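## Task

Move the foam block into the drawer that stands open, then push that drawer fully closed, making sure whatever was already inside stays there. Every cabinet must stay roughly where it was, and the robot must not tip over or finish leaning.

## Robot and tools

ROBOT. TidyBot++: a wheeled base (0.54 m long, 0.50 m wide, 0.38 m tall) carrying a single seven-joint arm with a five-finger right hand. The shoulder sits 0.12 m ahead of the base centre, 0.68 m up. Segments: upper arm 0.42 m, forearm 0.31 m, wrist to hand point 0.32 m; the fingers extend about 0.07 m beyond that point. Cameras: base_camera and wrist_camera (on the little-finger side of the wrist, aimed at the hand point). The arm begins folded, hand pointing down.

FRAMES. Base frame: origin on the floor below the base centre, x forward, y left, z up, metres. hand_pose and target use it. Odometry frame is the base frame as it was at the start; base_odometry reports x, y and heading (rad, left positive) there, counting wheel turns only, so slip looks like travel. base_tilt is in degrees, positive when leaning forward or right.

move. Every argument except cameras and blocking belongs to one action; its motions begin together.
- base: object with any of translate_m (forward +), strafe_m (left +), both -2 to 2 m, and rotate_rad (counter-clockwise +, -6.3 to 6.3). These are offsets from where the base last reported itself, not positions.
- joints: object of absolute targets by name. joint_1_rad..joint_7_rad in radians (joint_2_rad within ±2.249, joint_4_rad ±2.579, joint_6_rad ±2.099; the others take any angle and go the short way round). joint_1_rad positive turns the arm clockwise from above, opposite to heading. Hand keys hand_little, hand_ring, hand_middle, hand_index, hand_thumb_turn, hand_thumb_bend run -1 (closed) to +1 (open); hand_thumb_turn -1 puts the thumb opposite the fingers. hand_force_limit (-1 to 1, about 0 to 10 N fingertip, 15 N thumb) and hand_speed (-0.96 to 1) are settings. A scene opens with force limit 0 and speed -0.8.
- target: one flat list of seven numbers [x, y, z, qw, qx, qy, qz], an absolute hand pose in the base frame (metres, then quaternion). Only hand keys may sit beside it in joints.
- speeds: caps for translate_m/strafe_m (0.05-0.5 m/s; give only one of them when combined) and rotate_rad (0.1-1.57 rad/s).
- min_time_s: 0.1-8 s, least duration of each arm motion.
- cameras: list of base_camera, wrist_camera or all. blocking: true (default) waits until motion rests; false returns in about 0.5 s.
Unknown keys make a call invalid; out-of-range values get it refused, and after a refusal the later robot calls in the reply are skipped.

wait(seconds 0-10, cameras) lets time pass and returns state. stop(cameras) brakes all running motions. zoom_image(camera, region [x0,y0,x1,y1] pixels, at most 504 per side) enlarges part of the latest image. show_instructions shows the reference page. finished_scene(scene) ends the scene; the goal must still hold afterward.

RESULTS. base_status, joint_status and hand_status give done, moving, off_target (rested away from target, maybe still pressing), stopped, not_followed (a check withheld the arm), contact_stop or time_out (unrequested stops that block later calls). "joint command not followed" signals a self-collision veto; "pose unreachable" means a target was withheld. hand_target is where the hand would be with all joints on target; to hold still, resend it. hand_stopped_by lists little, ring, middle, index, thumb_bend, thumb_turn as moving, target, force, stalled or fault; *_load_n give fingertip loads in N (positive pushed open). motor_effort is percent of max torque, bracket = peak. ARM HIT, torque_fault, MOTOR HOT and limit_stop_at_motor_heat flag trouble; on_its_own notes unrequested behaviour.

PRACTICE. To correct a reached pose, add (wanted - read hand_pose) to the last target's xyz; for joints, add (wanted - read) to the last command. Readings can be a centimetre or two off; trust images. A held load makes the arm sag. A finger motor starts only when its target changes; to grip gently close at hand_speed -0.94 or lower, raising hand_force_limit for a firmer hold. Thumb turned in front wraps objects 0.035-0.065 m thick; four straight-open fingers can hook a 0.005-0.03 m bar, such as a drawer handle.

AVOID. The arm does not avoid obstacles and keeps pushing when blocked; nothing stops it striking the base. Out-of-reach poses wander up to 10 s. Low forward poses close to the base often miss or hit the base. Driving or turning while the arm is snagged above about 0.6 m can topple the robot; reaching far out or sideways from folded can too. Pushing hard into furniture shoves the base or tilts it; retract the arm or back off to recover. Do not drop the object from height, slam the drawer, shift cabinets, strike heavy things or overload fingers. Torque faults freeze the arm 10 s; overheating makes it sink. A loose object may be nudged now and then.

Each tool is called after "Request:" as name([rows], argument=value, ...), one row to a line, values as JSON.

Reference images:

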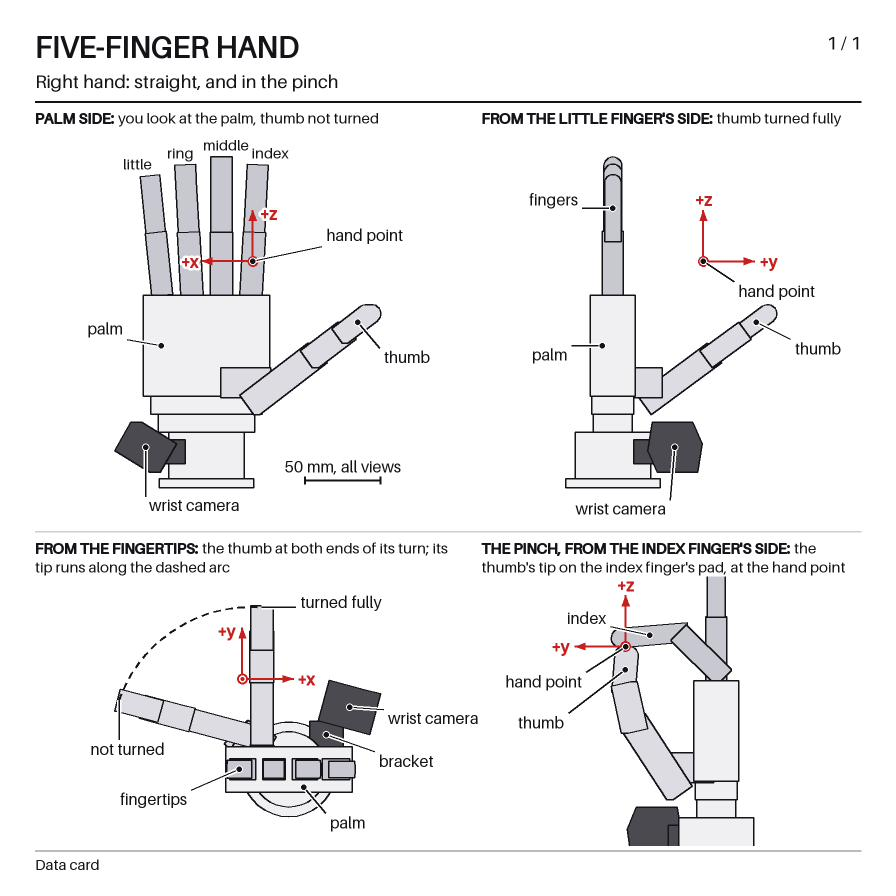

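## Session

Request:
move(joints={"joint_1_rad":0,"joint_2_rad":-1.2,"joint_3_rad":3.142,"joint_4_rad":-2.03,"joint_5_rad":0,"joint_6_rad":-0.203,"joint_7_rad":-1.832,"hand_speed":0.0}, cameras=["all"])

Request:
move(base={"rotate_rad":-0.9}, cameras=["all"])

Scene clock: 3.40 s.
move: done
base_odometry: x=+0.000 y=+0.000 heading=+0.000
base_tilt: forward=-0.2 right=+0.7
base_status: not commanded
joint_positions: joint_1_rad=+0.017 joint_2_rad=-1.179 joint_3_rad=+3.139 joint_4_rad=-2.059 joint_5_rad=-0.031 joint_6_rad=-0.286 joint_7_rad=+4.394 hand_little=+1.000 hand_ring=+1.000 hand_middle=+1.000 hand_index=+1.000 hand_thumb_turn=+1.000 hand_thumb_bend=+1.000 hand_force_limit=+0.000 hand_speed=+0.000
joint_status: all done
hand_stopped_by: target,target,target,target,target,target
little_load_n: 0.0
ring_load_n: 0.0
middle_load_n: 0.0
index_load_n: 0.0
thumb_bend_load_n: 0.0
thumb_turn_load_n: 0.0
motor_effort: joint_1_rad=+0(2) joint_2_rad=+15(16) joint_3_rad=+1(1) joint_4_rad=+13(18) joint_5_rad=-1(2) joint_6_rad=+7(9) joint_7_rad=+1(2)
hand_pose: x=+0.2874 y=-0.0434 z=+1.1246 quat_wxyz=(+0.140, -0.542, +0.095, -0.823) (m; base frame)
hand_target: x=+0.2586 y=-0.0490 z=+1.1725 quat_wxyz=(+0.113, -0.490, +0.065, -0.862) (m; base frame)
hand_status: not commanded
pictures: base_camera, wrist_camera
Images, in order (width x height): base_camera 644x364, wrist_camera 504x504.

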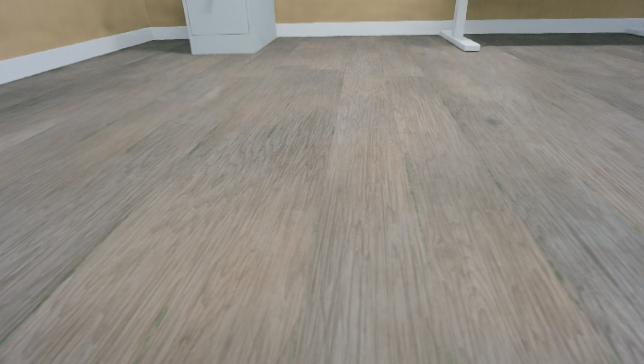

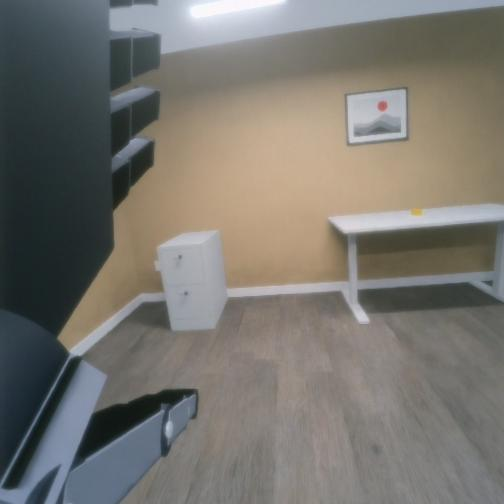

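Scene clock: 5.20 s.
move: done
base_odometry: x=+0.000 y=+0.000 heading=-0.899
base_tilt: forward=-0.2 right=+0.7
base_status: done
joint_positions: joint_1_rad=+0.013 joint_2_rad=-1.179 joint_3_rad=+3.139 joint_4_rad=-2.059 joint_5_rad=-0.031 joint_6_rad=-0.285 joint_7_rad=+4.396 hand_little=+1.000 hand_ring=+1.000 hand_middle=+1.000 hand_index=+1.000 hand_thumb_turn=+1.000 hand_thumb_bend=+1.000 hand_force_limit=+0.000 hand_speed=+0.000
joint_status: not commanded
hand_stopped_by: target,target,target,target,target,target
little_load_n: 0.0
ring_load_n: 0.0
middle_load_n: 0.0
index_load_n: 0.0
thumb_bend_load_n: 0.0
thumb_turn_load_n: 0.0
motor_effort: joint_1_rad=+1(2) joint_2_rad=+15(15) joint_3_rad=+0(1) joint_4_rad=+13(14) joint_5_rad=-1(1) joint_6_rad=+7(8) joint_7_rad=-1(1)
hand_pose: x=+0.2874 y=-0.0428 z=+1.1250 quat_wxyz=(+0.140, -0.542, +0.093, -0.823) (m; base frame)
hand_target: x=+0.2586 y=-0.0490 z=+1.1725 quat_wxyz=(+0.113, -0.490, +0.065, -0.862) (m; base frame)
hand_status: not commanded
pictures: base_camera, wrist_camera
Images, in order (width x height): base_camera 644x364, wrist_camera 504x504.

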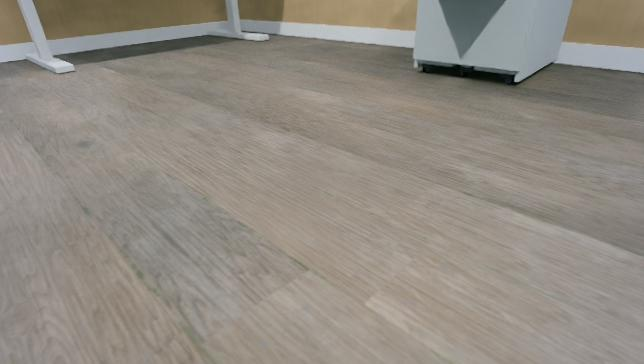

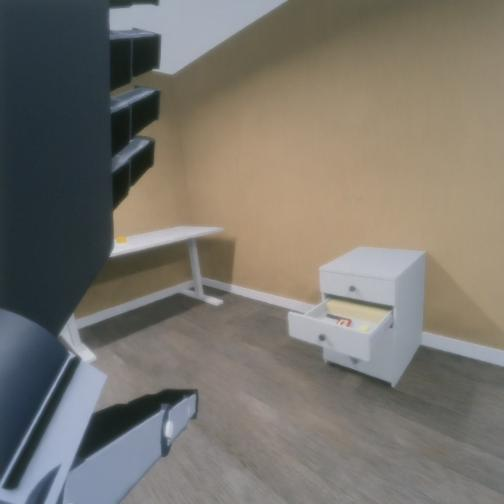

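Request:
zoom_image(camera="wrist_camera", region=[270, 230, 450, 400])

Request:
move(base={"rotate_rad":0.75}, cameras=["all"])

Request:
zoom_image(camera="wrist_camera", region=[280, 150, 480, 300])

Scaled by 2.800 from the camera's 504x504 image, which has a finer 720x720 frame.

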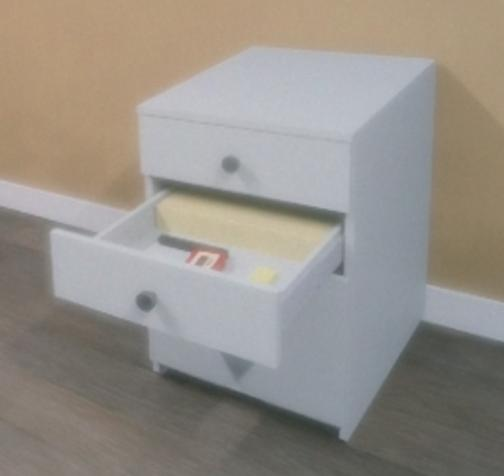

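Scene clock: 8.43 s.
move: done
base_odometry: x=+0.000 y=+0.000 heading=-0.150
base_tilt: forward=-0.2 right=+0.7
base_status: done
joint_positions: joint_1_rad=+0.012 joint_2_rad=-1.179 joint_3_rad=+3.139 joint_4_rad=-2.059 joint_5_rad=-0.031 joint_6_rad=-0.285 joint_7_rad=+4.396 hand_little=+1.000 hand_ring=+1.000 hand_middle=+1.000 hand_index=+1.000 hand_thumb_turn=+1.000 hand_thumb_bend=+1.000 hand_force_limit=+0.000 hand_speed=+0.000
joint_status: not commanded
hand_stopped_by: target,target,target,target,target,target
little_load_n: 0.0
ring_load_n: 0.0
middle_load_n: 0.0
index_load_n: 0.0
thumb_bend_load_n: 0.0
thumb_turn_load_n: 0.0
motor_effort: joint_1_rad=+1(2) joint_2_rad=+15(15) joint_3_rad=+0(1) joint_4_rad=+13(14) joint_5_rad=-1(1) joint_6_rad=+7(8) joint_7_rad=+0(1)
hand_pose: x=+0.2875 y=-0.0426 z=+1.1250 quat_wxyz=(+0.141, -0.542, +0.093, -0.823) (m; base frame)
hand_target: x=+0.2586 y=-0.0490 z=+1.1725 quat_wxyz=(+0.113, -0.490, +0.065, -0.862) (m; base frame)
hand_status: not commanded
pictures: base_camera, wrist_camera
Images, in order (width x height): base_camera 644x364, wrist_camera 504x504.

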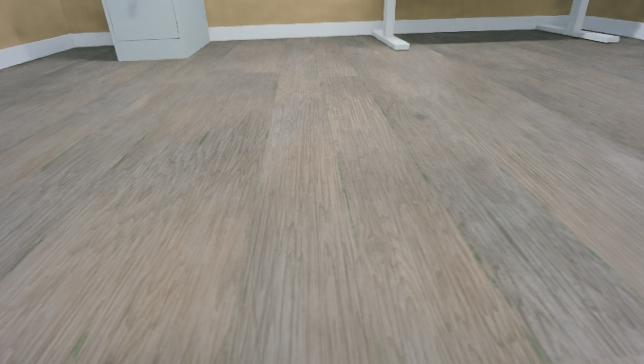

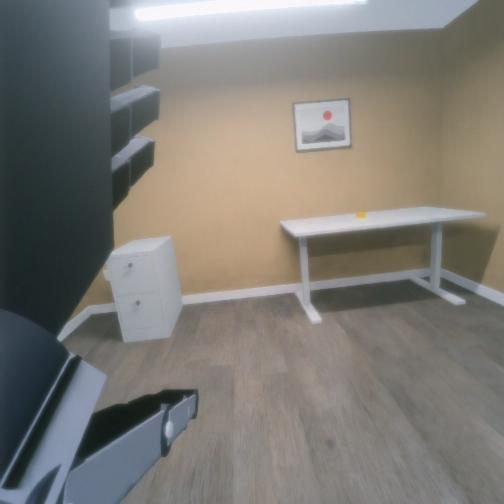

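Scaled by 2.520 from the camera's 504x504 image, which has a finer 720x720 frame.

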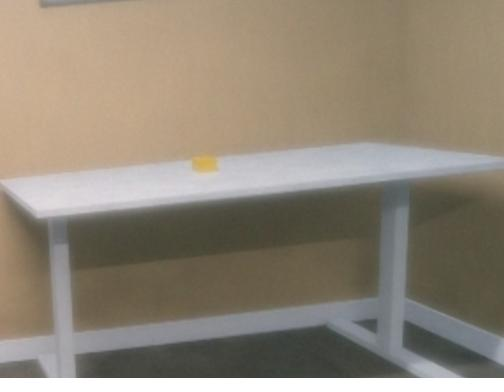

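Request:
move(base={"rotate_rad":0.13})

Request:
move(base={"translate_m":1.45,"strafe_m":-0.6})

Request:
move(base={"translate_m":0.2,"strafe_m":-0.4}, cameras=["all"])

Scene clock: 17.60 s.
move: done
base_odometry: x=+0.000 y=+0.000 heading=-0.021
base_tilt: forward=-0.3 right=+0.8
base_status: done
joint_positions: joint_1_rad=+0.010 joint_2_rad=-1.179 joint_3_rad=+3.139 joint_4_rad=-2.059 joint_5_rad=-0.031 joint_6_rad=-0.285 joint_7_rad=+4.396 hand_little=+1.000 hand_ring=+1.000 hand_middle=+1.000 hand_index=+1.000 hand_thumb_turn=+1.000 hand_thumb_bend=+1.000 hand_force_limit=+0.000 hand_speed=+0.000
joint_status: not commanded
hand_stopped_by: target,target,target,target,target,target
little_load_n: 0.0
ring_load_n: 0.0
middle_load_n: 0.0
index_load_n: 0.0
thumb_bend_load_n: 0.0
thumb_turn_load_n: -0.5
motor_effort: joint_1_rad=+1(2) joint_2_rad=+14(15) joint_3_rad=+0(1) joint_4_rad=+13(14) joint_5_rad=-1(1) joint_6_rad=+7(8) joint_7_rad=+0(1)
hand_pose: x=+0.2876 y=-0.0422 z=+1.1250 quat_wxyz=(+0.142, -0.542, +0.092, -0.823) (m; base frame)
hand_target: x=+0.2586 y=-0.0490 z=+1.1725 quat_wxyz=(+0.113, -0.490, +0.065, -0.862) (m; base frame)
hand_status: not commanded
pictures: none

Scene clock: 21.83 s.
move: done
base_odometry: x=+1.437 y=-0.630 heading=-0.020
base_tilt: forward=-0.2 right=+0.8
base_status: done
joint_positions: joint_1_rad=+0.010 joint_2_rad=-1.181 joint_3_rad=+3.139 joint_4_rad=-2.058 joint_5_rad=-0.031 joint_6_rad=-0.283 joint_7_rad=+4.396 hand_little=+1.000 hand_ring=+1.000 hand_middle=+1.000 hand_index=+1.000 hand_thumb_turn=+1.000 hand_thumb_bend=+1.000 hand_force_limit=+0.000 hand_speed=+0.000
joint_status: not commanded
hand_stopped_by: target,target,target,target,target,target
little_load_n: 0.0
ring_load_n: 0.0
middle_load_n: 0.0
index_load_n: 0.0
thumb_bend_load_n: 0.0
thumb_turn_load_n: 0.0
motor_effort: joint_1_rad=+1(1) joint_2_rad=+15(18) joint_3_rad=+0(1) joint_4_rad=+14(15) joint_5_rad=-1(1) joint_6_rad=+7(8) joint_7_rad=+1(2)
hand_pose: x=+0.2864 y=-0.0422 z=+1.1264 quat_wxyz=(+0.142, -0.540, +0.092, -0.824) (m; base frame)
hand_target: x=+0.2586 y=-0.0490 z=+1.1725 quat_wxyz=(+0.113, -0.490, +0.065, -0.862) (m; base frame)
hand_status: not commanded
pictures: none

Scene clock: 24.00 s.
move: done
base_odometry: x=+1.629 y=-1.034 heading=-0.020
base_tilt: forward=-0.2 right=+0.8
base_status: done
joint_positions: joint_1_rad=+0.005 joint_2_rad=-1.181 joint_3_rad=+3.141 joint_4_rad=-2.058 joint_5_rad=-0.031 joint_6_rad=-0.283 joint_7_rad=+4.397 hand_little=+1.000 hand_ring=+1.000 hand_middle=+1.000 hand_index=+1.000 hand_thumb_turn=+1.000 hand_thumb_bend=+1.000 hand_force_limit=+0.000 hand_speed=+0.000
joint_status: not commanded
hand_stopped_by: target,target,target,target,target,target
little_load_n: 0.0
ring_load_n: 0.0
middle_load_n: 0.0
index_load_n: 0.0
thumb_bend_load_n: 0.0
thumb_turn_load_n: 0.0
motor_effort: joint_1_rad=+0(2) joint_2_rad=+15(16) joint_3_rad=+0(2) joint_4_rad=+14(14) joint_5_rad=-1(2) joint_6_rad=+8(8) joint_7_rad=+0(1)
hand_pose: x=+0.2865 y=-0.0428 z=+1.1265 quat_wxyz=(+0.144, -0.540, +0.092, -0.824) (m; base frame)
hand_target: x=+0.2586 y=-0.0490 z=+1.1725 quat_wxyz=(+0.113, -0.490, +0.065, -0.862) (m; base frame)
hand_status: not commanded
pictures: base_camera, wrist_camera
Images, in order (width x height): base_camera 644x364, wrist_camera 504x504.

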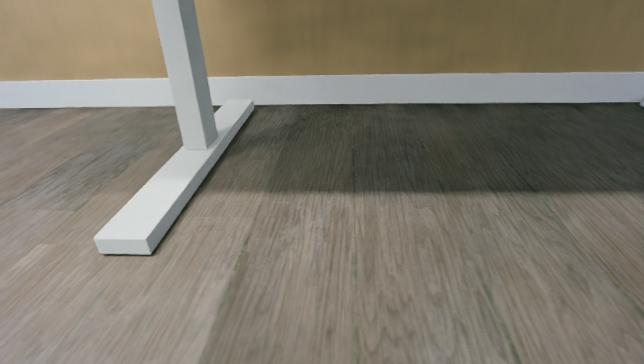

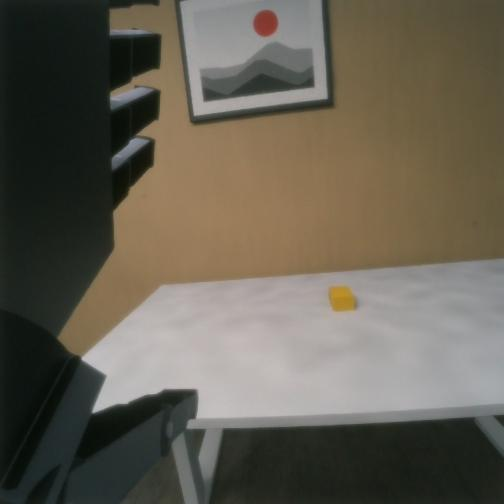

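Request:
move(base={"translate_m":0.30,"strafe_m":-0.30})

Request:
move(target=[0.60, 0.04, 0.92, 0.3374, -0.6214, 0.6214, -0.3374], min_time_s=3, joints={"hand_thumb_turn":-1}, cameras=["all"])

Scene clock: 31.50 s.
move: done
base_odometry: x=+1.923 y=-1.340 heading=-0.020
base_tilt: forward=-0.2 right=+0.7
base_status: done
joint_positions: joint_1_rad=+0.003 joint_2_rad=-1.182 joint_3_rad=+3.143 joint_4_rad=-2.058 joint_5_rad=-0.031 joint_6_rad=-0.282 joint_7_rad=+4.397 hand_little=+1.000 hand_ring=+1.000 hand_middle=+1.000 hand_index=+1.000 hand_thumb_turn=+1.000 hand_thumb_bend=+1.000 hand_force_limit=+0.000 hand_speed=+0.000
joint_status: not commanded
hand_stopped_by: target,target,target,target,target,target
little_load_n: 0.0
ring_load_n: 0.0
middle_load_n: 0.0
index_load_n: 0.0
thumb_bend_load_n: 0.0
thumb_turn_load_n: 0.0
motor_effort: joint_1_rad=+1(2) joint_2_rad=+15(17) joint_3_rad=+0(2) joint_4_rad=+14(15) joint_5_rad=-1(2) joint_6_rad=+7(8) joint_7_rad=-1(1)
hand_pose: x=+0.2858 y=-0.0431 z=+1.1271 quat_wxyz=(+0.145, -0.539, +0.092, -0.825) (m; base frame)
hand_target: x=+0.2586 y=-0.0490 z=+1.1725 quat_wxyz=(+0.113, -0.490, +0.065, -0.862) (m; base frame)
hand_status: not commanded
pictures: none

Scene clock: 35.13 s.
move: done
base_odometry: x=+1.923 y=-1.340 heading=-0.020
base_tilt: forward=-0.2 right=+0.7
base_status: not commanded
joint_positions: joint_1_rad=-0.283 joint_2_rad=-0.186 joint_3_rad=+3.333 joint_4_rad=-1.619 joint_5_rad=+0.075 joint_6_rad=-0.657 joint_7_rad=+3.064 hand_little=+1.000 hand_ring=+1.000 hand_middle=+1.000 hand_index=+1.000 hand_thumb_turn=-1.000 hand_thumb_bend=+1.000 hand_force_limit=+0.000 hand_speed=+0.000
joint_status: all done
hand_stopped_by: target,target,target,target,target,target
little_load_n: 0.0
ring_load_n: -0.5
middle_load_n: 0.0
index_load_n: 0.0
thumb_bend_load_n: 0.0
thumb_turn_load_n: 0.0
motor_effort: joint_1_rad=+0(1) joint_2_rad=-10(16) joint_3_rad=-1(1) joint_4_rad=+16(17) joint_5_rad=-1(2) joint_6_rad=+7(8) joint_7_rad=+0(2)
hand_pose: x=+0.6036 y=+0.0566 z=+0.9259 quat_wxyz=(+0.371, -0.621, +0.603, -0.337) (m; base frame)
hand_target: x=+0.6000 y=+0.0400 z=+0.9200 quat_wxyz=(+0.337, -0.621, +0.621, -0.337) (m; base frame)
hand_status: done (0.018 m and 4.3 deg from the pose sent, 0.385 m and 88.0 deg at the start)
pictures: base_camera, wrist_camera
Images, in order (width x height): base_camera 644x364, wrist_camera 504x504.

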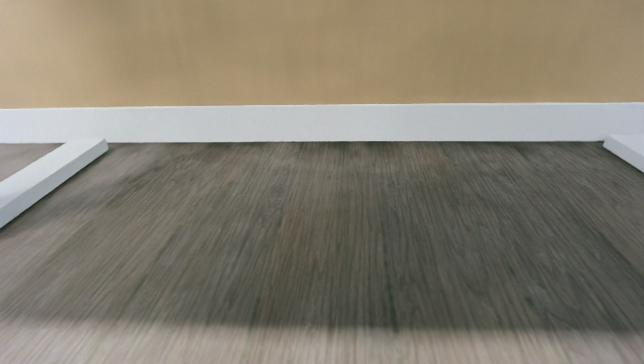

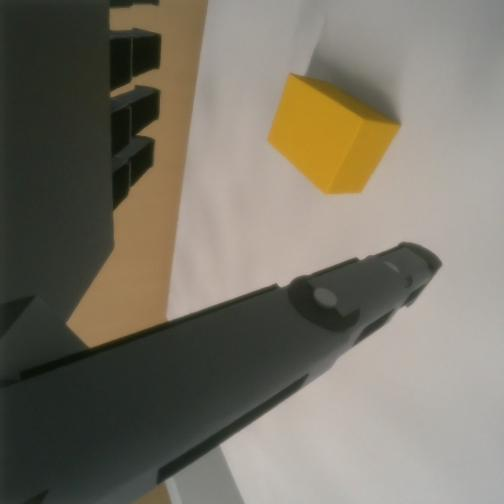

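Request:
zoom_image(camera="wrist_camera", region=[250, 50, 430, 230])

Scaled by 2.800 from the camera's 504x504 image, which has a finer 720x720 frame.

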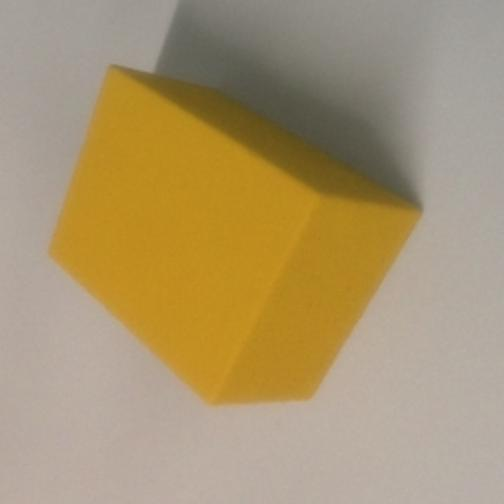

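Request:
move(base={"translate_m":0.06,"strafe_m":0.12}, speeds={"translate_m":0.2}, target=[0.50, -0.03, 0.93, 0.153, -0.3433, 0.8463, -0.377], joints={"hand_index":0.6,"hand_middle":0.6}, min_time_s=2.5, cameras=["all"])

Scene clock: 64.63 s.
move: done
base_odometry: x=+1.986 y=-1.222 heading=-0.020
base_tilt: forward=-0.2 right=+0.7
base_status: done
joint_positions: joint_1_rad=-0.086 joint_2_rad=-0.175 joint_3_rad=+2.910 joint_4_rad=-1.450 joint_5_rad=+0.626 joint_6_rad=-1.386 joint_7_rad=+2.149 hand_little=+1.000 hand_ring=+1.000 hand_middle=+0.600 hand_index=+0.600 hand_thumb_turn=-1.000 hand_thumb_bend=+1.000 hand_force_limit=+0.000 hand_speed=+0.000
joint_status: all done
hand_stopped_by: target,target,target,target,target,target
little_load_n: 0.0
ring_load_n: 0.0
middle_load_n: 0.0
index_load_n: 0.0
thumb_bend_load_n: 0.0
thumb_turn_load_n: 0.0
motor_effort: joint_1_rad=+1(2) joint_2_rad=-9(12) joint_3_rad=+0(3) joint_4_rad=+14(17) joint_5_rad=+3(4) joint_6_rad=+3(7) joint_7_rad=+0(1)
hand_pose: x=+0.5012 y=-0.0025 z=+0.9213 quat_wxyz=(+0.180, -0.386, +0.833, -0.352) (m; base frame)
hand_target: x=+0.5000 y=-0.0300 z=+0.9300 quat_wxyz=(+0.153, -0.343, +0.846, -0.377) (m; base frame)
hand_status: done (0.029 m and 6.6 deg from the pose sent, 0.135 m and 49.7 deg at the start)
pictures: base_camera, wrist_camera
Images, in order (width x height): base_camera 644x364, wrist_camera 504x504.

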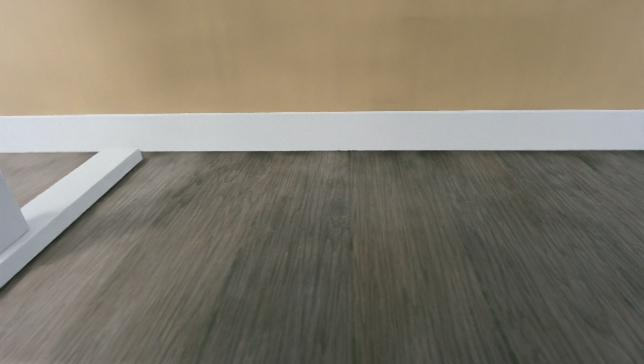

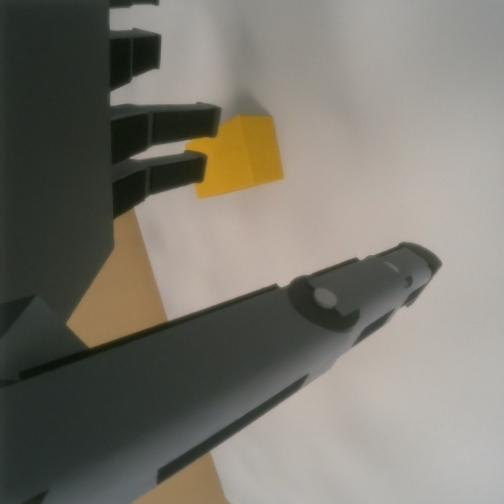

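Request:
move(target=[0.60, -0.07, 0.88, -0.0114, 0.0256, 0.913, -0.4068], min_time_s=2.5, cameras=["wrist_camera"])

Scene clock: 69.13 s.
move: done
base_odometry: x=+1.986 y=-1.222 heading=-0.020
base_tilt: forward=-0.2 right=+0.7
base_status: not commanded
joint_positions: joint_1_rad=-0.417 joint_2_rad=+0.396 joint_3_rad=+3.435 joint_4_rad=-0.943 joint_5_rad=+0.667 joint_6_rad=-1.839 joint_7_rad=+1.658 hand_little=+1.000 hand_ring=+1.000 hand_middle=+0.600 hand_index=+0.600 hand_thumb_turn=-1.000 hand_thumb_bend=+1.000 hand_force_limit=+0.000 hand_speed=+0.000
joint_status: not commanded
hand_stopped_by: target,target,target,target,target,target
little_load_n: 0.0
ring_load_n: 0.0
middle_load_n: 0.0
index_load_n: 0.0
thumb_bend_load_n: 0.0
thumb_turn_load_n: 0.0
motor_effort: joint_1_rad=+1(2) joint_2_rad=-23(25) joint_3_rad=+2(2) joint_4_rad=+12(14) joint_5_rad=+4(5) joint_6_rad=+0(3) joint_7_rad=+0(1)
hand_pose: x=+0.6078 y=-0.0552 z=+0.8691 quat_wxyz=(+0.005, -0.024, +0.929, -0.369) (m; base frame)
hand_target: x=+0.6000 y=-0.0700 z=+0.8800 quat_wxyz=(-0.011, +0.026, +0.913, -0.407) (m; base frame)
hand_status: done (0.020 m and 7.6 deg from the pose sent, 0.127 m and 53.6 deg at the start)
pictures: wrist_camera
Images, in order (width x height): wrist_camera 504x504.

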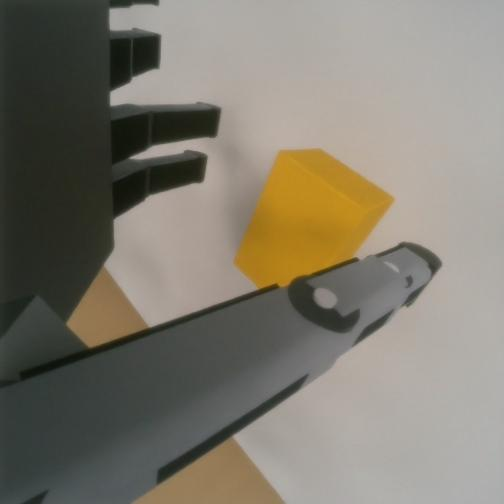

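Request:
zoom_image(camera="wrist_camera", region=[220, 130, 410, 320])

Scaled by 2.653 from the camera's 504x504 image, which has a finer 720x720 frame.

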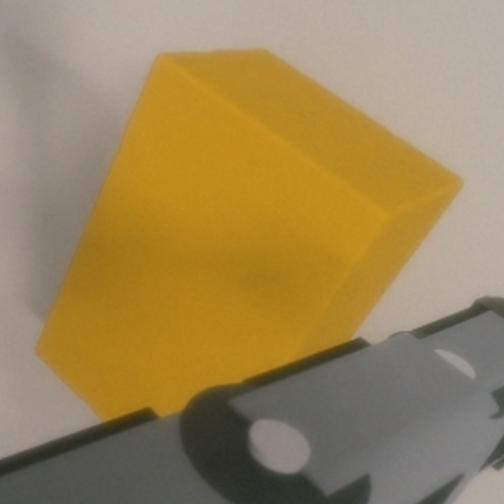

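Request:
move(target=[0.653, -0.087, 0.85, -0.0337, 0.0681, 0.8939, -0.4418], min_time_s=2, cameras=["wrist_camera"])

Scene clock: 79.00 s.
move: off_target
base_odometry: x=+1.986 y=-1.222 heading=-0.020
base_tilt: forward=-0.3 right=+0.8
base_status: not commanded
joint_positions: joint_1_rad=-0.417 joint_2_rad=+0.526 joint_3_rad=+3.564 joint_4_rad=-0.759 joint_5_rad=+0.667 joint_6_rad=-1.856 joint_7_rad=+1.657 hand_little=+1.000 hand_ring=+1.000 hand_middle=+0.600 hand_index=+0.600 hand_thumb_turn=-1.000 hand_thumb_bend=+1.000 hand_force_limit=+0.000 hand_speed=+0.000
joint_status: not commanded
hand_stopped_by: target,target,target,target,target,target
little_load_n: 0.0
ring_load_n: 0.0
middle_load_n: 0.0
index_load_n: 0.0
thumb_bend_load_n: 0.0
thumb_turn_load_n: 0.0
motor_effort: joint_1_rad=+1(2) joint_2_rad=-13(26) joint_3_rad=+3(3) joint_4_rad=+12(13) joint_5_rad=+4(5) joint_6_rad=+1(1) joint_7_rad=+1(1)
hand_pose: x=+0.6513 y=-0.0803 z=+0.8842 quat_wxyz=(+0.021, +0.035, +0.912, -0.409) (m; base frame)
hand_target: x=+0.6530 y=-0.0870 z=+0.8500 quat_wxyz=(-0.034, +0.068, +0.894, -0.442) (m; base frame)
hand_status: off_target (0.035 m and 8.4 deg from the pose sent, 0.058 m and 14.7 deg at the start)
pictures: wrist_camera
Images, in order (width x height): wrist_camera 504x504.

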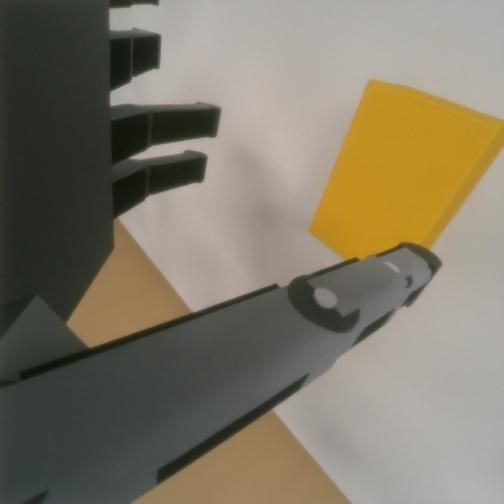

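Request:
move(target=[0.60, -0.07, 0.89, -0.0114, 0.0256, 0.913, -0.4068], min_time_s=1.5)

Request:
move(base={"translate_m":-0.045}, speeds={"translate_m":0.1}, cameras=["all"])

Scene clock: 87.50 s.
move: done
base_odometry: x=+1.986 y=-1.222 heading=-0.020
base_tilt: forward=-0.2 right=+0.7
base_status: not commanded
joint_positions: joint_1_rad=-0.418 joint_2_rad=+0.460 joint_3_rad=+3.476 joint_4_rad=-0.844 joint_5_rad=+0.670 joint_6_rad=-1.863 joint_7_rad=+1.657 hand_little=+1.000 hand_ring=+1.000 hand_middle=+0.600 hand_index=+0.600 hand_thumb_turn=-1.000 hand_thumb_bend=+1.000 hand_force_limit=+0.000 hand_speed=+0.000
joint_status: not commanded
hand_stopped_by: target,target,target,target,target,target
little_load_n: 0.0
ring_load_n: -0.5
middle_load_n: 0.0
index_load_n: 0.0
thumb_bend_load_n: 0.0
thumb_turn_load_n: 0.0
motor_effort: joint_1_rad=+1(2) joint_2_rad=-25(27) joint_3_rad=+2(3) joint_4_rad=+12(12) joint_5_rad=+4(5) joint_6_rad=+1(1) joint_7_rad=+0(1)
hand_pose: x=+0.6286 y=-0.0593 z=+0.8757 quat_wxyz=(+0.011, +0.001, +0.924, -0.383) (m; base frame)
hand_target: x=+0.6000 y=-0.0700 z=+0.8900 quat_wxyz=(-0.011, +0.026, +0.913, -0.407) (m; base frame)
hand_status: done (0.034 m and 4.8 deg from the pose sent, 0.053 m and 3.8 deg at the start)
pictures: none

Scene clock: 88.53 s.
move: done
base_odometry: x=+1.941 y=-1.221 heading=-0.020
base_tilt: forward=-0.2 right=+0.7
base_status: done
joint_positions: joint_1_rad=-0.420 joint_2_rad=+0.454 joint_3_rad=+3.476 joint_4_rad=-0.845 joint_5_rad=+0.670 joint_6_rad=-1.867 joint_7_rad=+1.657 hand_little=+1.000 hand_ring=+1.000 hand_middle=+0.600 hand_index=+0.600 hand_thumb_turn=-1.000 hand_thumb_bend=+1.000 hand_force_limit=+0.000 hand_speed=+0.000
joint_status: not commanded
hand_stopped_by: target,target,target,target,target,target
little_load_n: 0.0
ring_load_n: 0.0
middle_load_n: 0.0
index_load_n: 0.0
thumb_bend_load_n: 0.0
thumb_turn_load_n: 0.0
motor_effort: joint_1_rad=+0(2) joint_2_rad=-25(27) joint_3_rad=+2(3) joint_4_rad=+12(12) joint_5_rad=+5(5) joint_6_rad=+1(2) joint_7_rad=+0(1)
hand_pose: x=+0.6264 y=-0.0591 z=+0.8780 quat_wxyz=(+0.012, +0.001, +0.924, -0.382) (m; base frame)
hand_target: x=+0.6000 y=-0.0700 z=+0.8900 quat_wxyz=(-0.011, +0.026, +0.913, -0.407) (m; base frame)
hand_status: not commanded
pictures: base_camera, wrist_camera
Images, in order (width x height): base_camera 644x364, wrist_camera 504x504.

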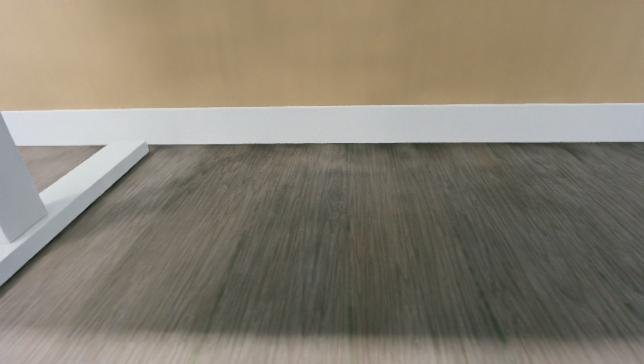

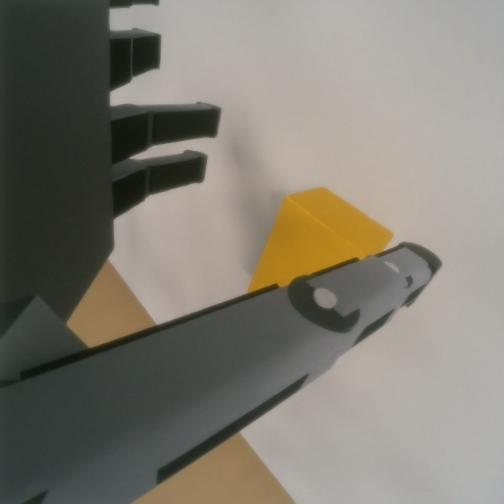

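Request:
move(target=[0.695, -0.085, 0.86, -0.0263, 0.0543, 0.8995, -0.4326], min_time_s=2, cameras=["wrist_camera"])

Scene clock: 93.70 s.
move: done
base_odometry: x=+1.941 y=-1.221 heading=-0.020
base_tilt: forward=-0.2 right=+0.7
base_status: not commanded
joint_positions: joint_1_rad=-0.335 joint_2_rad=+0.756 joint_3_rad=+3.641 joint_4_rad=-0.386 joint_5_rad=+0.670 joint_6_rad=-1.962 joint_7_rad=+1.746 hand_little=+1.000 hand_ring=+1.000 hand_middle=+0.600 hand_index=+0.600 hand_thumb_turn=-1.000 hand_thumb_bend=+1.000 hand_force_limit=+0.000 hand_speed=+0.000
joint_status: not commanded
hand_stopped_by: target,target,target,target,target,target
little_load_n: 0.0
ring_load_n: 0.0
middle_load_n: 0.0
index_load_n: 0.0
thumb_bend_load_n: 0.0
thumb_turn_load_n: 0.0
motor_effort: joint_1_rad=+1(1) joint_2_rad=-31(32) joint_3_rad=+3(3) joint_4_rad=+11(12) joint_5_rad=+5(5) joint_6_rad=+2(2) joint_7_rad=+0(1)
hand_pose: x=+0.7053 y=-0.0971 z=+0.8906 quat_wxyz=(+0.021, +0.072, +0.887, -0.455) (m; base frame)
hand_target: x=+0.6950 y=-0.0850 z=+0.8600 quat_wxyz=(-0.026, +0.054, +0.900, -0.433) (m; base frame)
hand_status: done (0.034 m and 6.6 deg from the pose sent, 0.075 m and 9.9 deg at the start)
pictures: wrist_camera
Images, in order (width x height): wrist_camera 504x504.

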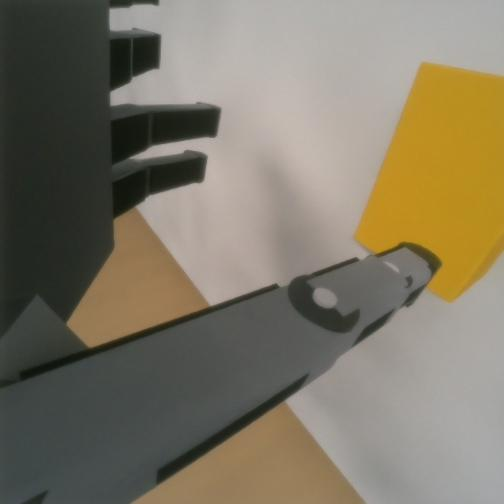

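Request:
move(target=[0.699, -0.062, 0.82, -0.0141, 0.0316, 0.9127, -0.4066], min_time_s=2, cameras=["wrist_camera"])

Scene clock: 103.37 s.
move: done
base_odometry: x=+1.941 y=-1.221 heading=-0.020
base_tilt: forward=-0.2 right=+0.7
base_status: not commanded
joint_positions: joint_1_rad=-0.352 joint_2_rad=+0.736 joint_3_rad=+3.578 joint_4_rad=-0.581 joint_5_rad=+0.670 joint_6_rad=-1.953 joint_7_rad=+1.705 hand_little=+1.000 hand_ring=+1.000 hand_middle=+0.600 hand_index=+0.600 hand_thumb_turn=-1.000 hand_thumb_bend=+1.000 hand_force_limit=+0.000 hand_speed=+0.000
joint_status: not commanded
hand_stopped_by: target,target,target,target,target,target
little_load_n: 0.0
ring_load_n: 0.0
middle_load_n: 0.0
index_load_n: 0.0
thumb_bend_load_n: 0.0
thumb_turn_load_n: 1.5
motor_effort: joint_1_rad=+1(1) joint_2_rad=-29(32) joint_3_rad=+3(4) joint_4_rad=+9(11) joint_5_rad=+4(5) joint_6_rad=-1(2) joint_7_rad=+0(2)
hand_pose: x=+0.6806 y=-0.0884 z=+0.8342 quat_wxyz=(-0.047, +0.046, +0.896, -0.440) (m; base frame)
hand_target: x=+0.6990 y=-0.0620 z=+0.8200 quat_wxyz=(-0.014, +0.032, +0.913, -0.407) (m; base frame)
hand_status: done (0.035 m and 5.9 deg from the pose sent, 0.079 m and 8.8 deg at the start)
pictures: wrist_camera
Images, in order (width x height): wrist_camera 504x504.

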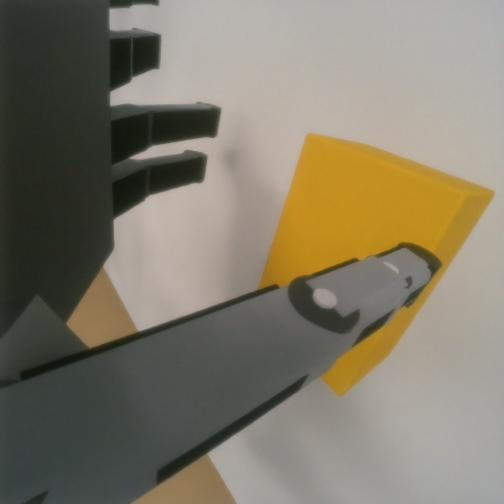

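Request:
move(target=[0.705, -0.050, 0.86, 0.0041, -0.0096, 0.9204, -0.3907], min_time_s=1.5, cameras=["wrist_camera"])

Scene clock: 110.20 s.
move: done
base_odometry: x=+1.941 y=-1.221 heading=-0.020
base_tilt: forward=-0.2 right=+0.8
base_status: not commanded
joint_positions: joint_1_rad=-0.352 joint_2_rad=+0.736 joint_3_rad=+3.578 joint_4_rad=-0.424 joint_5_rad=+0.637 joint_6_rad=-1.953 joint_7_rad=+1.778 hand_little=+1.000 hand_ring=+1.000 hand_middle=+0.600 hand_index=+0.600 hand_thumb_turn=-1.000 hand_thumb_bend=+1.000 hand_force_limit=+0.000 hand_speed=+0.000
joint_status: not commanded
hand_stopped_by: target,target,target,target,target,target
little_load_n: 0.0
ring_load_n: 0.0
middle_load_n: 0.0
index_load_n: 0.0
thumb_bend_load_n: 0.0
thumb_turn_load_n: 0.0
motor_effort: joint_1_rad=+1(1) joint_2_rad=-31(32) joint_3_rad=+3(4) joint_4_rad=+10(11) joint_5_rad=+5(5) joint_6_rad=+1(2) joint_7_rad=-1(1)
hand_pose: x=+0.7064 y=-0.0650 z=+0.8717 quat_wxyz=(+0.015, +0.019, +0.906, -0.422) (m; base frame)
hand_target: x=+0.7050 y=-0.0500 z=+0.8600 quat_wxyz=(+0.004, -0.010, +0.920, -0.391) (m; base frame)
hand_status: done (0.019 m and 5.3 deg from the pose sent, 0.052 m and 10.7 deg at the start)
pictures: wrist_camera
Images, in order (width x height): wrist_camera 504x504.

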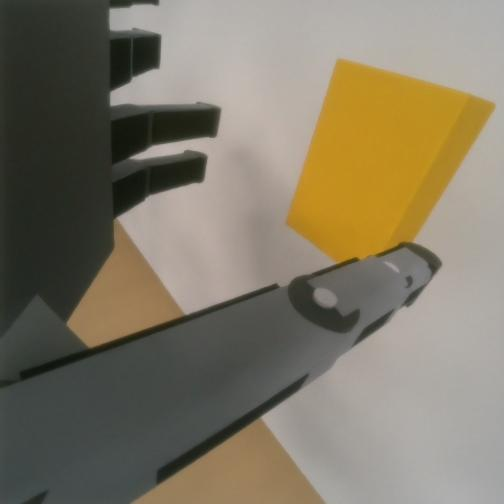

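Request:
move(target=[0.706, -0.055, 0.815, -0.0055, 0.0129, 0.9201, -0.3906], min_time_s=2, cameras=["wrist_camera"])

Scene clock: 116.77 s.
move: done
base_odometry: x=+1.941 y=-1.221 heading=-0.020
base_tilt: forward=-0.2 right=+0.7
base_status: not commanded
joint_positions: joint_1_rad=-0.352 joint_2_rad=+0.736 joint_3_rad=+3.554 joint_4_rad=-0.592 joint_5_rad=+0.637 joint_6_rad=-1.941 joint_7_rad=+1.724 hand_little=+1.000 hand_ring=+1.000 hand_middle=+0.600 hand_index=+0.600 hand_thumb_turn=-1.000 hand_thumb_bend=+1.000 hand_force_limit=+0.000 hand_speed=+0.000
joint_status: not commanded
hand_stopped_by: target,target,target,target,target,target
little_load_n: -0.5
ring_load_n: 0.0
middle_load_n: 0.0
index_load_n: 0.0
thumb_bend_load_n: 0.0
thumb_turn_load_n: 0.0
motor_effort: joint_1_rad=+1(1) joint_2_rad=-31(32) joint_3_rad=+3(4) joint_4_rad=+11(12) joint_5_rad=+5(5) joint_6_rad=+1(2) joint_7_rad=-1(1)
hand_pose: x=+0.6840 y=-0.0741 z=+0.8204 quat_wxyz=(-0.050, +0.019, +0.906, -0.420) (m; base frame)
hand_target: x=+0.7060 y=-0.0550 z=+0.8150 quat_wxyz=(-0.005, +0.013, +0.920, -0.391) (m; base frame)
hand_status: done (0.030 m and 6.4 deg from the pose sent, 0.058 m and 4.7 deg at the start)
pictures: wrist_camera
Images, in order (width x height): wrist_camera 504x504.

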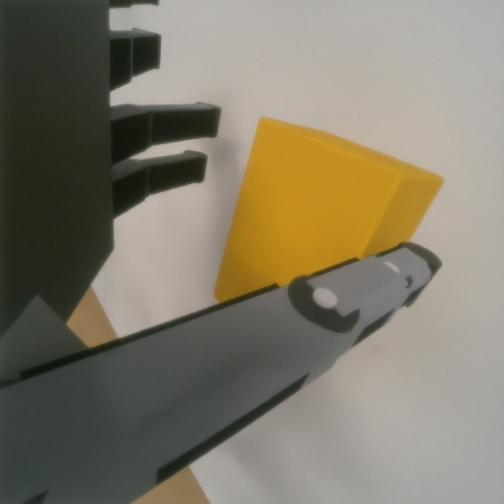

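Request:
move(target=[0.728, -0.046, 0.835, 0.005, -0.0118, 0.9204, -0.3907], min_time_s=1.5, cameras=["wrist_camera"])

Scene clock: 124.13 s.
move: done
base_odometry: x=+1.941 y=-1.221 heading=-0.020
base_tilt: forward=-0.2 right=+0.7
base_status: not commanded
joint_positions: joint_1_rad=-0.340 joint_2_rad=+0.761 joint_3_rad=+3.575 joint_4_rad=-0.378 joint_5_rad=+0.607 joint_6_rad=-1.941 joint_7_rad=+1.763 hand_little=+1.000 hand_ring=+1.000 hand_middle=+0.600 hand_index=+0.600 hand_thumb_turn=-1.000 hand_thumb_bend=+1.000 hand_force_limit=+0.000 hand_speed=+0.000
joint_status: not commanded
hand_stopped_by: target,target,target,target,target,target
little_load_n: 0.0
ring_load_n: 0.0
middle_load_n: 0.0
index_load_n: 0.0
thumb_bend_load_n: 0.0
thumb_turn_load_n: 0.0
motor_effort: joint_1_rad=+1(1) joint_2_rad=-32(32) joint_3_rad=+3(4) joint_4_rad=+11(12) joint_5_rad=+4(5) joint_6_rad=+2(2) joint_7_rad=+0(1)
hand_pose: x=+0.7236 y=-0.0587 z=+0.8677 quat_wxyz=(+0.034, +0.020, +0.910, -0.413) (m; base frame)
hand_target: x=+0.7280 y=-0.0460 z=+0.8350 quat_wxyz=(+0.005, -0.012, +0.920, -0.391) (m; base frame)
hand_status: done (0.035 m and 5.7 deg from the pose sent, 0.054 m and 8.2 deg at the start)
pictures: wrist_camera
Images, in order (width x height): wrist_camera 504x504.

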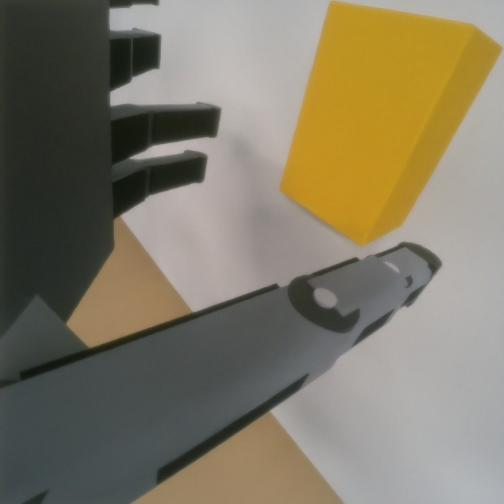

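Request:
move(target=[0.730, -0.042, 0.792, 0.005, -0.0118, 0.9204, -0.3907], min_time_s=2, cameras=["wrist_camera"])

Scene clock: 129.70 s.
move: done
base_odometry: x=+1.941 y=-1.221 heading=-0.020
base_tilt: forward=-0.2 right=+0.8
base_status: not commanded
joint_positions: joint_1_rad=-0.349 joint_2_rad=+0.761 joint_3_rad=+3.548 joint_4_rad=-0.586 joint_5_rad=+0.607 joint_6_rad=-1.891 joint_7_rad=+1.722 hand_little=+1.000 hand_ring=+1.000 hand_middle=+0.600 hand_index=+0.600 hand_thumb_turn=-1.000 hand_thumb_bend=+1.000 hand_force_limit=+0.000 hand_speed=+0.000
joint_status: not commanded
hand_stopped_by: target,target,target,target,target,target
little_load_n: 0.0
ring_load_n: 0.0
middle_load_n: 0.0
index_load_n: 0.0
thumb_bend_load_n: 0.0
thumb_turn_load_n: 0.0
motor_effort: joint_1_rad=+1(1) joint_2_rad=-32(33) joint_3_rad=+3(4) joint_4_rad=+11(12) joint_5_rad=+4(5) joint_6_rad=+0(2) joint_7_rad=+0(1)
hand_pose: x=+0.7055 y=-0.0662 z=+0.8040 quat_wxyz=(-0.035, -0.001, +0.910, -0.413) (m; base frame)
hand_target: x=+0.7300 y=-0.0420 z=+0.7920 quat_wxyz=(+0.005, -0.012, +0.920, -0.391) (m; base frame)
hand_status: done (0.037 m and 5.6 deg from the pose sent, 0.078 m and 5.7 deg at the start)
pictures: wrist_camera
Images, in order (width x height): wrist_camera 504x504.

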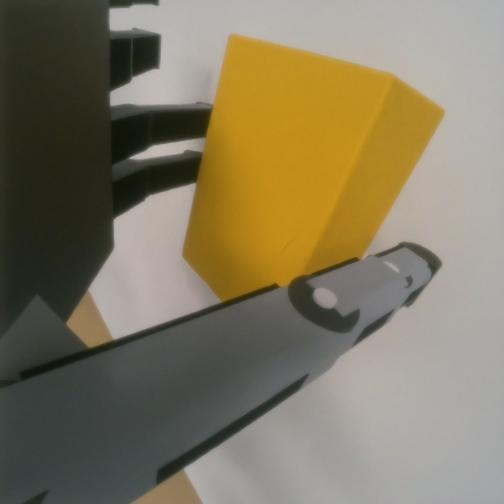

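Request:
move(joints={"hand_speed":-0.92,"hand_force_limit":-0.4,"hand_index":-0.1,"hand_middle":-0.1,"hand_thumb_bend":0.4}, cameras=["wrist_camera"])

Scene clock: 136.47 s.
move: off_target
base_odometry: x=+1.941 y=-1.221 heading=-0.020
base_tilt: forward=-0.2 right=+0.7
base_status: not commanded
joint_positions: joint_1_rad=-0.349 joint_2_rad=+0.761 joint_3_rad=+3.548 joint_4_rad=-0.586 joint_5_rad=+0.607 joint_6_rad=-1.891 joint_7_rad=+1.722 hand_little=+1.000 hand_ring=+1.000 hand_middle=+0.183 hand_index=+0.167 hand_thumb_turn=-1.000 hand_thumb_bend=+0.784 hand_force_limit=-0.400 hand_speed=-0.920
joint_status: hand_middle off_target (ended at +0.183, target -0.100); hand_index off_target (ended at +0.167, target -0.100); hand_thumb_bend off_target (ended at +0.784, target +0.400); the others done
hand_stopped_by: target,target,force,force,force,target
little_load_n: -0.5
ring_load_n: 0.0
middle_load_n: 4.0
index_load_n: 3.0
thumb_bend_load_n: 6.0
thumb_turn_load_n: 0.0
motor_effort: joint_1_rad=+0(1) joint_2_rad=-32(33) joint_3_rad=+3(4) joint_4_rad=+12(12) joint_5_rad=+5(5) joint_6_rad=+0(1) joint_7_rad=+0(1)
hand_pose: x=+0.7056 y=-0.0662 z=+0.8040 quat_wxyz=(-0.035, -0.001, +0.910, -0.413) (m; base frame)
hand_target: x=+0.7300 y=-0.0420 z=+0.7920 quat_wxyz=(+0.005, -0.012, +0.920, -0.391) (m; base frame)
hand_status: not commanded
pictures: wrist_camera
Images, in order (width x height): wrist_camera 504x504.

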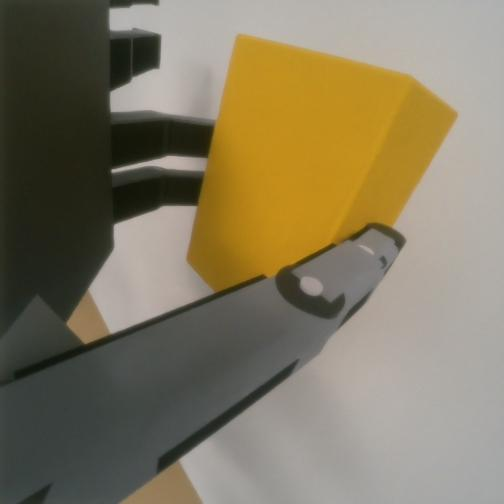

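Request:
move(joints={"hand_force_limit":0.1,"hand_index":0.0,"hand_middle":0.0,"hand_thumb_bend":0.5})

Request:
move(target=[0.69, -0.042, 0.87, 0.005, -0.0118, 0.9204, -0.3907], min_time_s=2, cameras=["wrist_camera"])

Scene clock: 138.50 s.
move: off_target
base_odometry: x=+1.941 y=-1.221 heading=-0.020
base_tilt: forward=-0.3 right=+0.7
base_status: not commanded
joint_positions: joint_1_rad=-0.349 joint_2_rad=+0.761 joint_3_rad=+3.548 joint_4_rad=-0.586 joint_5_rad=+0.607 joint_6_rad=-1.891 joint_7_rad=+1.722 hand_little=+1.000 hand_ring=+1.000 hand_middle=+0.177 hand_index=+0.155 hand_thumb_turn=-1.000 hand_thumb_bend=+0.782 hand_force_limit=+0.100 hand_speed=-0.920
joint_status: hand_middle off_target (ended at +0.177, target +0.000); hand_index off_target (ended at +0.155, target +0.000); hand_thumb_bend off_target (ended at +0.782, target +0.500); the others done
hand_stopped_by: target,target,force,force,force,target
little_load_n: 0.0
ring_load_n: 0.0
middle_load_n: 5.0
index_load_n: 6.5
thumb_bend_load_n: 9.0
thumb_turn_load_n: -0.5
motor_effort: joint_1_rad=+1(1) joint_2_rad=-32(33) joint_3_rad=+3(4) joint_4_rad=+11(12) joint_5_rad=+5(5) joint_6_rad=+0(0) joint_7_rad=+0(1)
hand_pose: x=+0.7056 y=-0.0662 z=+0.8040 quat_wxyz=(-0.035, -0.001, +0.910, -0.413) (m; base frame)
hand_target: x=+0.7300 y=-0.0420 z=+0.7920 quat_wxyz=(+0.005, -0.012, +0.920, -0.391) (m; base frame)
hand_status: not commanded
pictures: none

Scene clock: 140.83 s.
move: done
base_odometry: x=+1.941 y=-1.221 heading=-0.020
base_tilt: forward=-0.3 right=+0.7
base_status: not commanded
joint_positions: joint_1_rad=-0.355 joint_2_rad=+0.728 joint_3_rad=+3.559 joint_4_rad=-0.483 joint_5_rad=+0.607 joint_6_rad=-1.910 joint_7_rad=+1.764 hand_little=+1.000 hand_ring=+1.000 hand_middle=+0.177 hand_index=+0.155 hand_thumb_turn=-1.000 hand_thumb_bend=+0.782 hand_force_limit=+0.100 hand_speed=-0.920
joint_status: not commanded
hand_stopped_by: target,target,force,force,force,target
little_load_n: 0.0
ring_load_n: 0.0
middle_load_n: 5.0
index_load_n: 6.5
thumb_bend_load_n: 9.0
thumb_turn_load_n: -0.5
motor_effort: joint_1_rad=+1(1) joint_2_rad=-31(32) joint_3_rad=+3(4) joint_4_rad=+11(12) joint_5_rad=+5(5) joint_6_rad=+1(2) joint_7_rad=+0(1)
hand_pose: x=+0.7125 y=-0.0570 z=+0.8522 quat_wxyz=(+0.013, -0.001, +0.913, -0.408) (m; base frame)
hand_target: x=+0.6900 y=-0.0420 z=+0.8700 quat_wxyz=(+0.005, -0.012, +0.920, -0.391) (m; base frame)
hand_status: done (0.032 m and 2.7 deg from the pose sent, 0.072 m and 5.5 deg at the start)
pictures: wrist_camera
Images, in order (width x height): wrist_camera 504x504.

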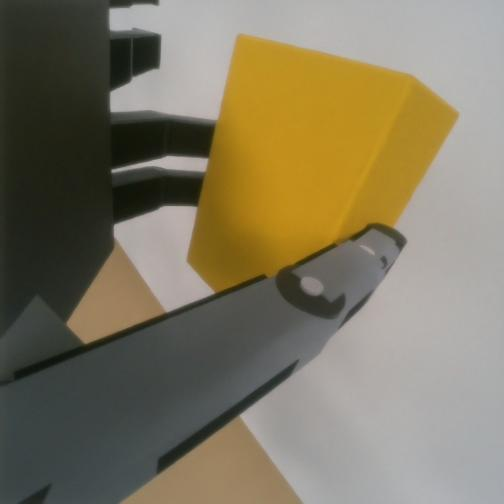

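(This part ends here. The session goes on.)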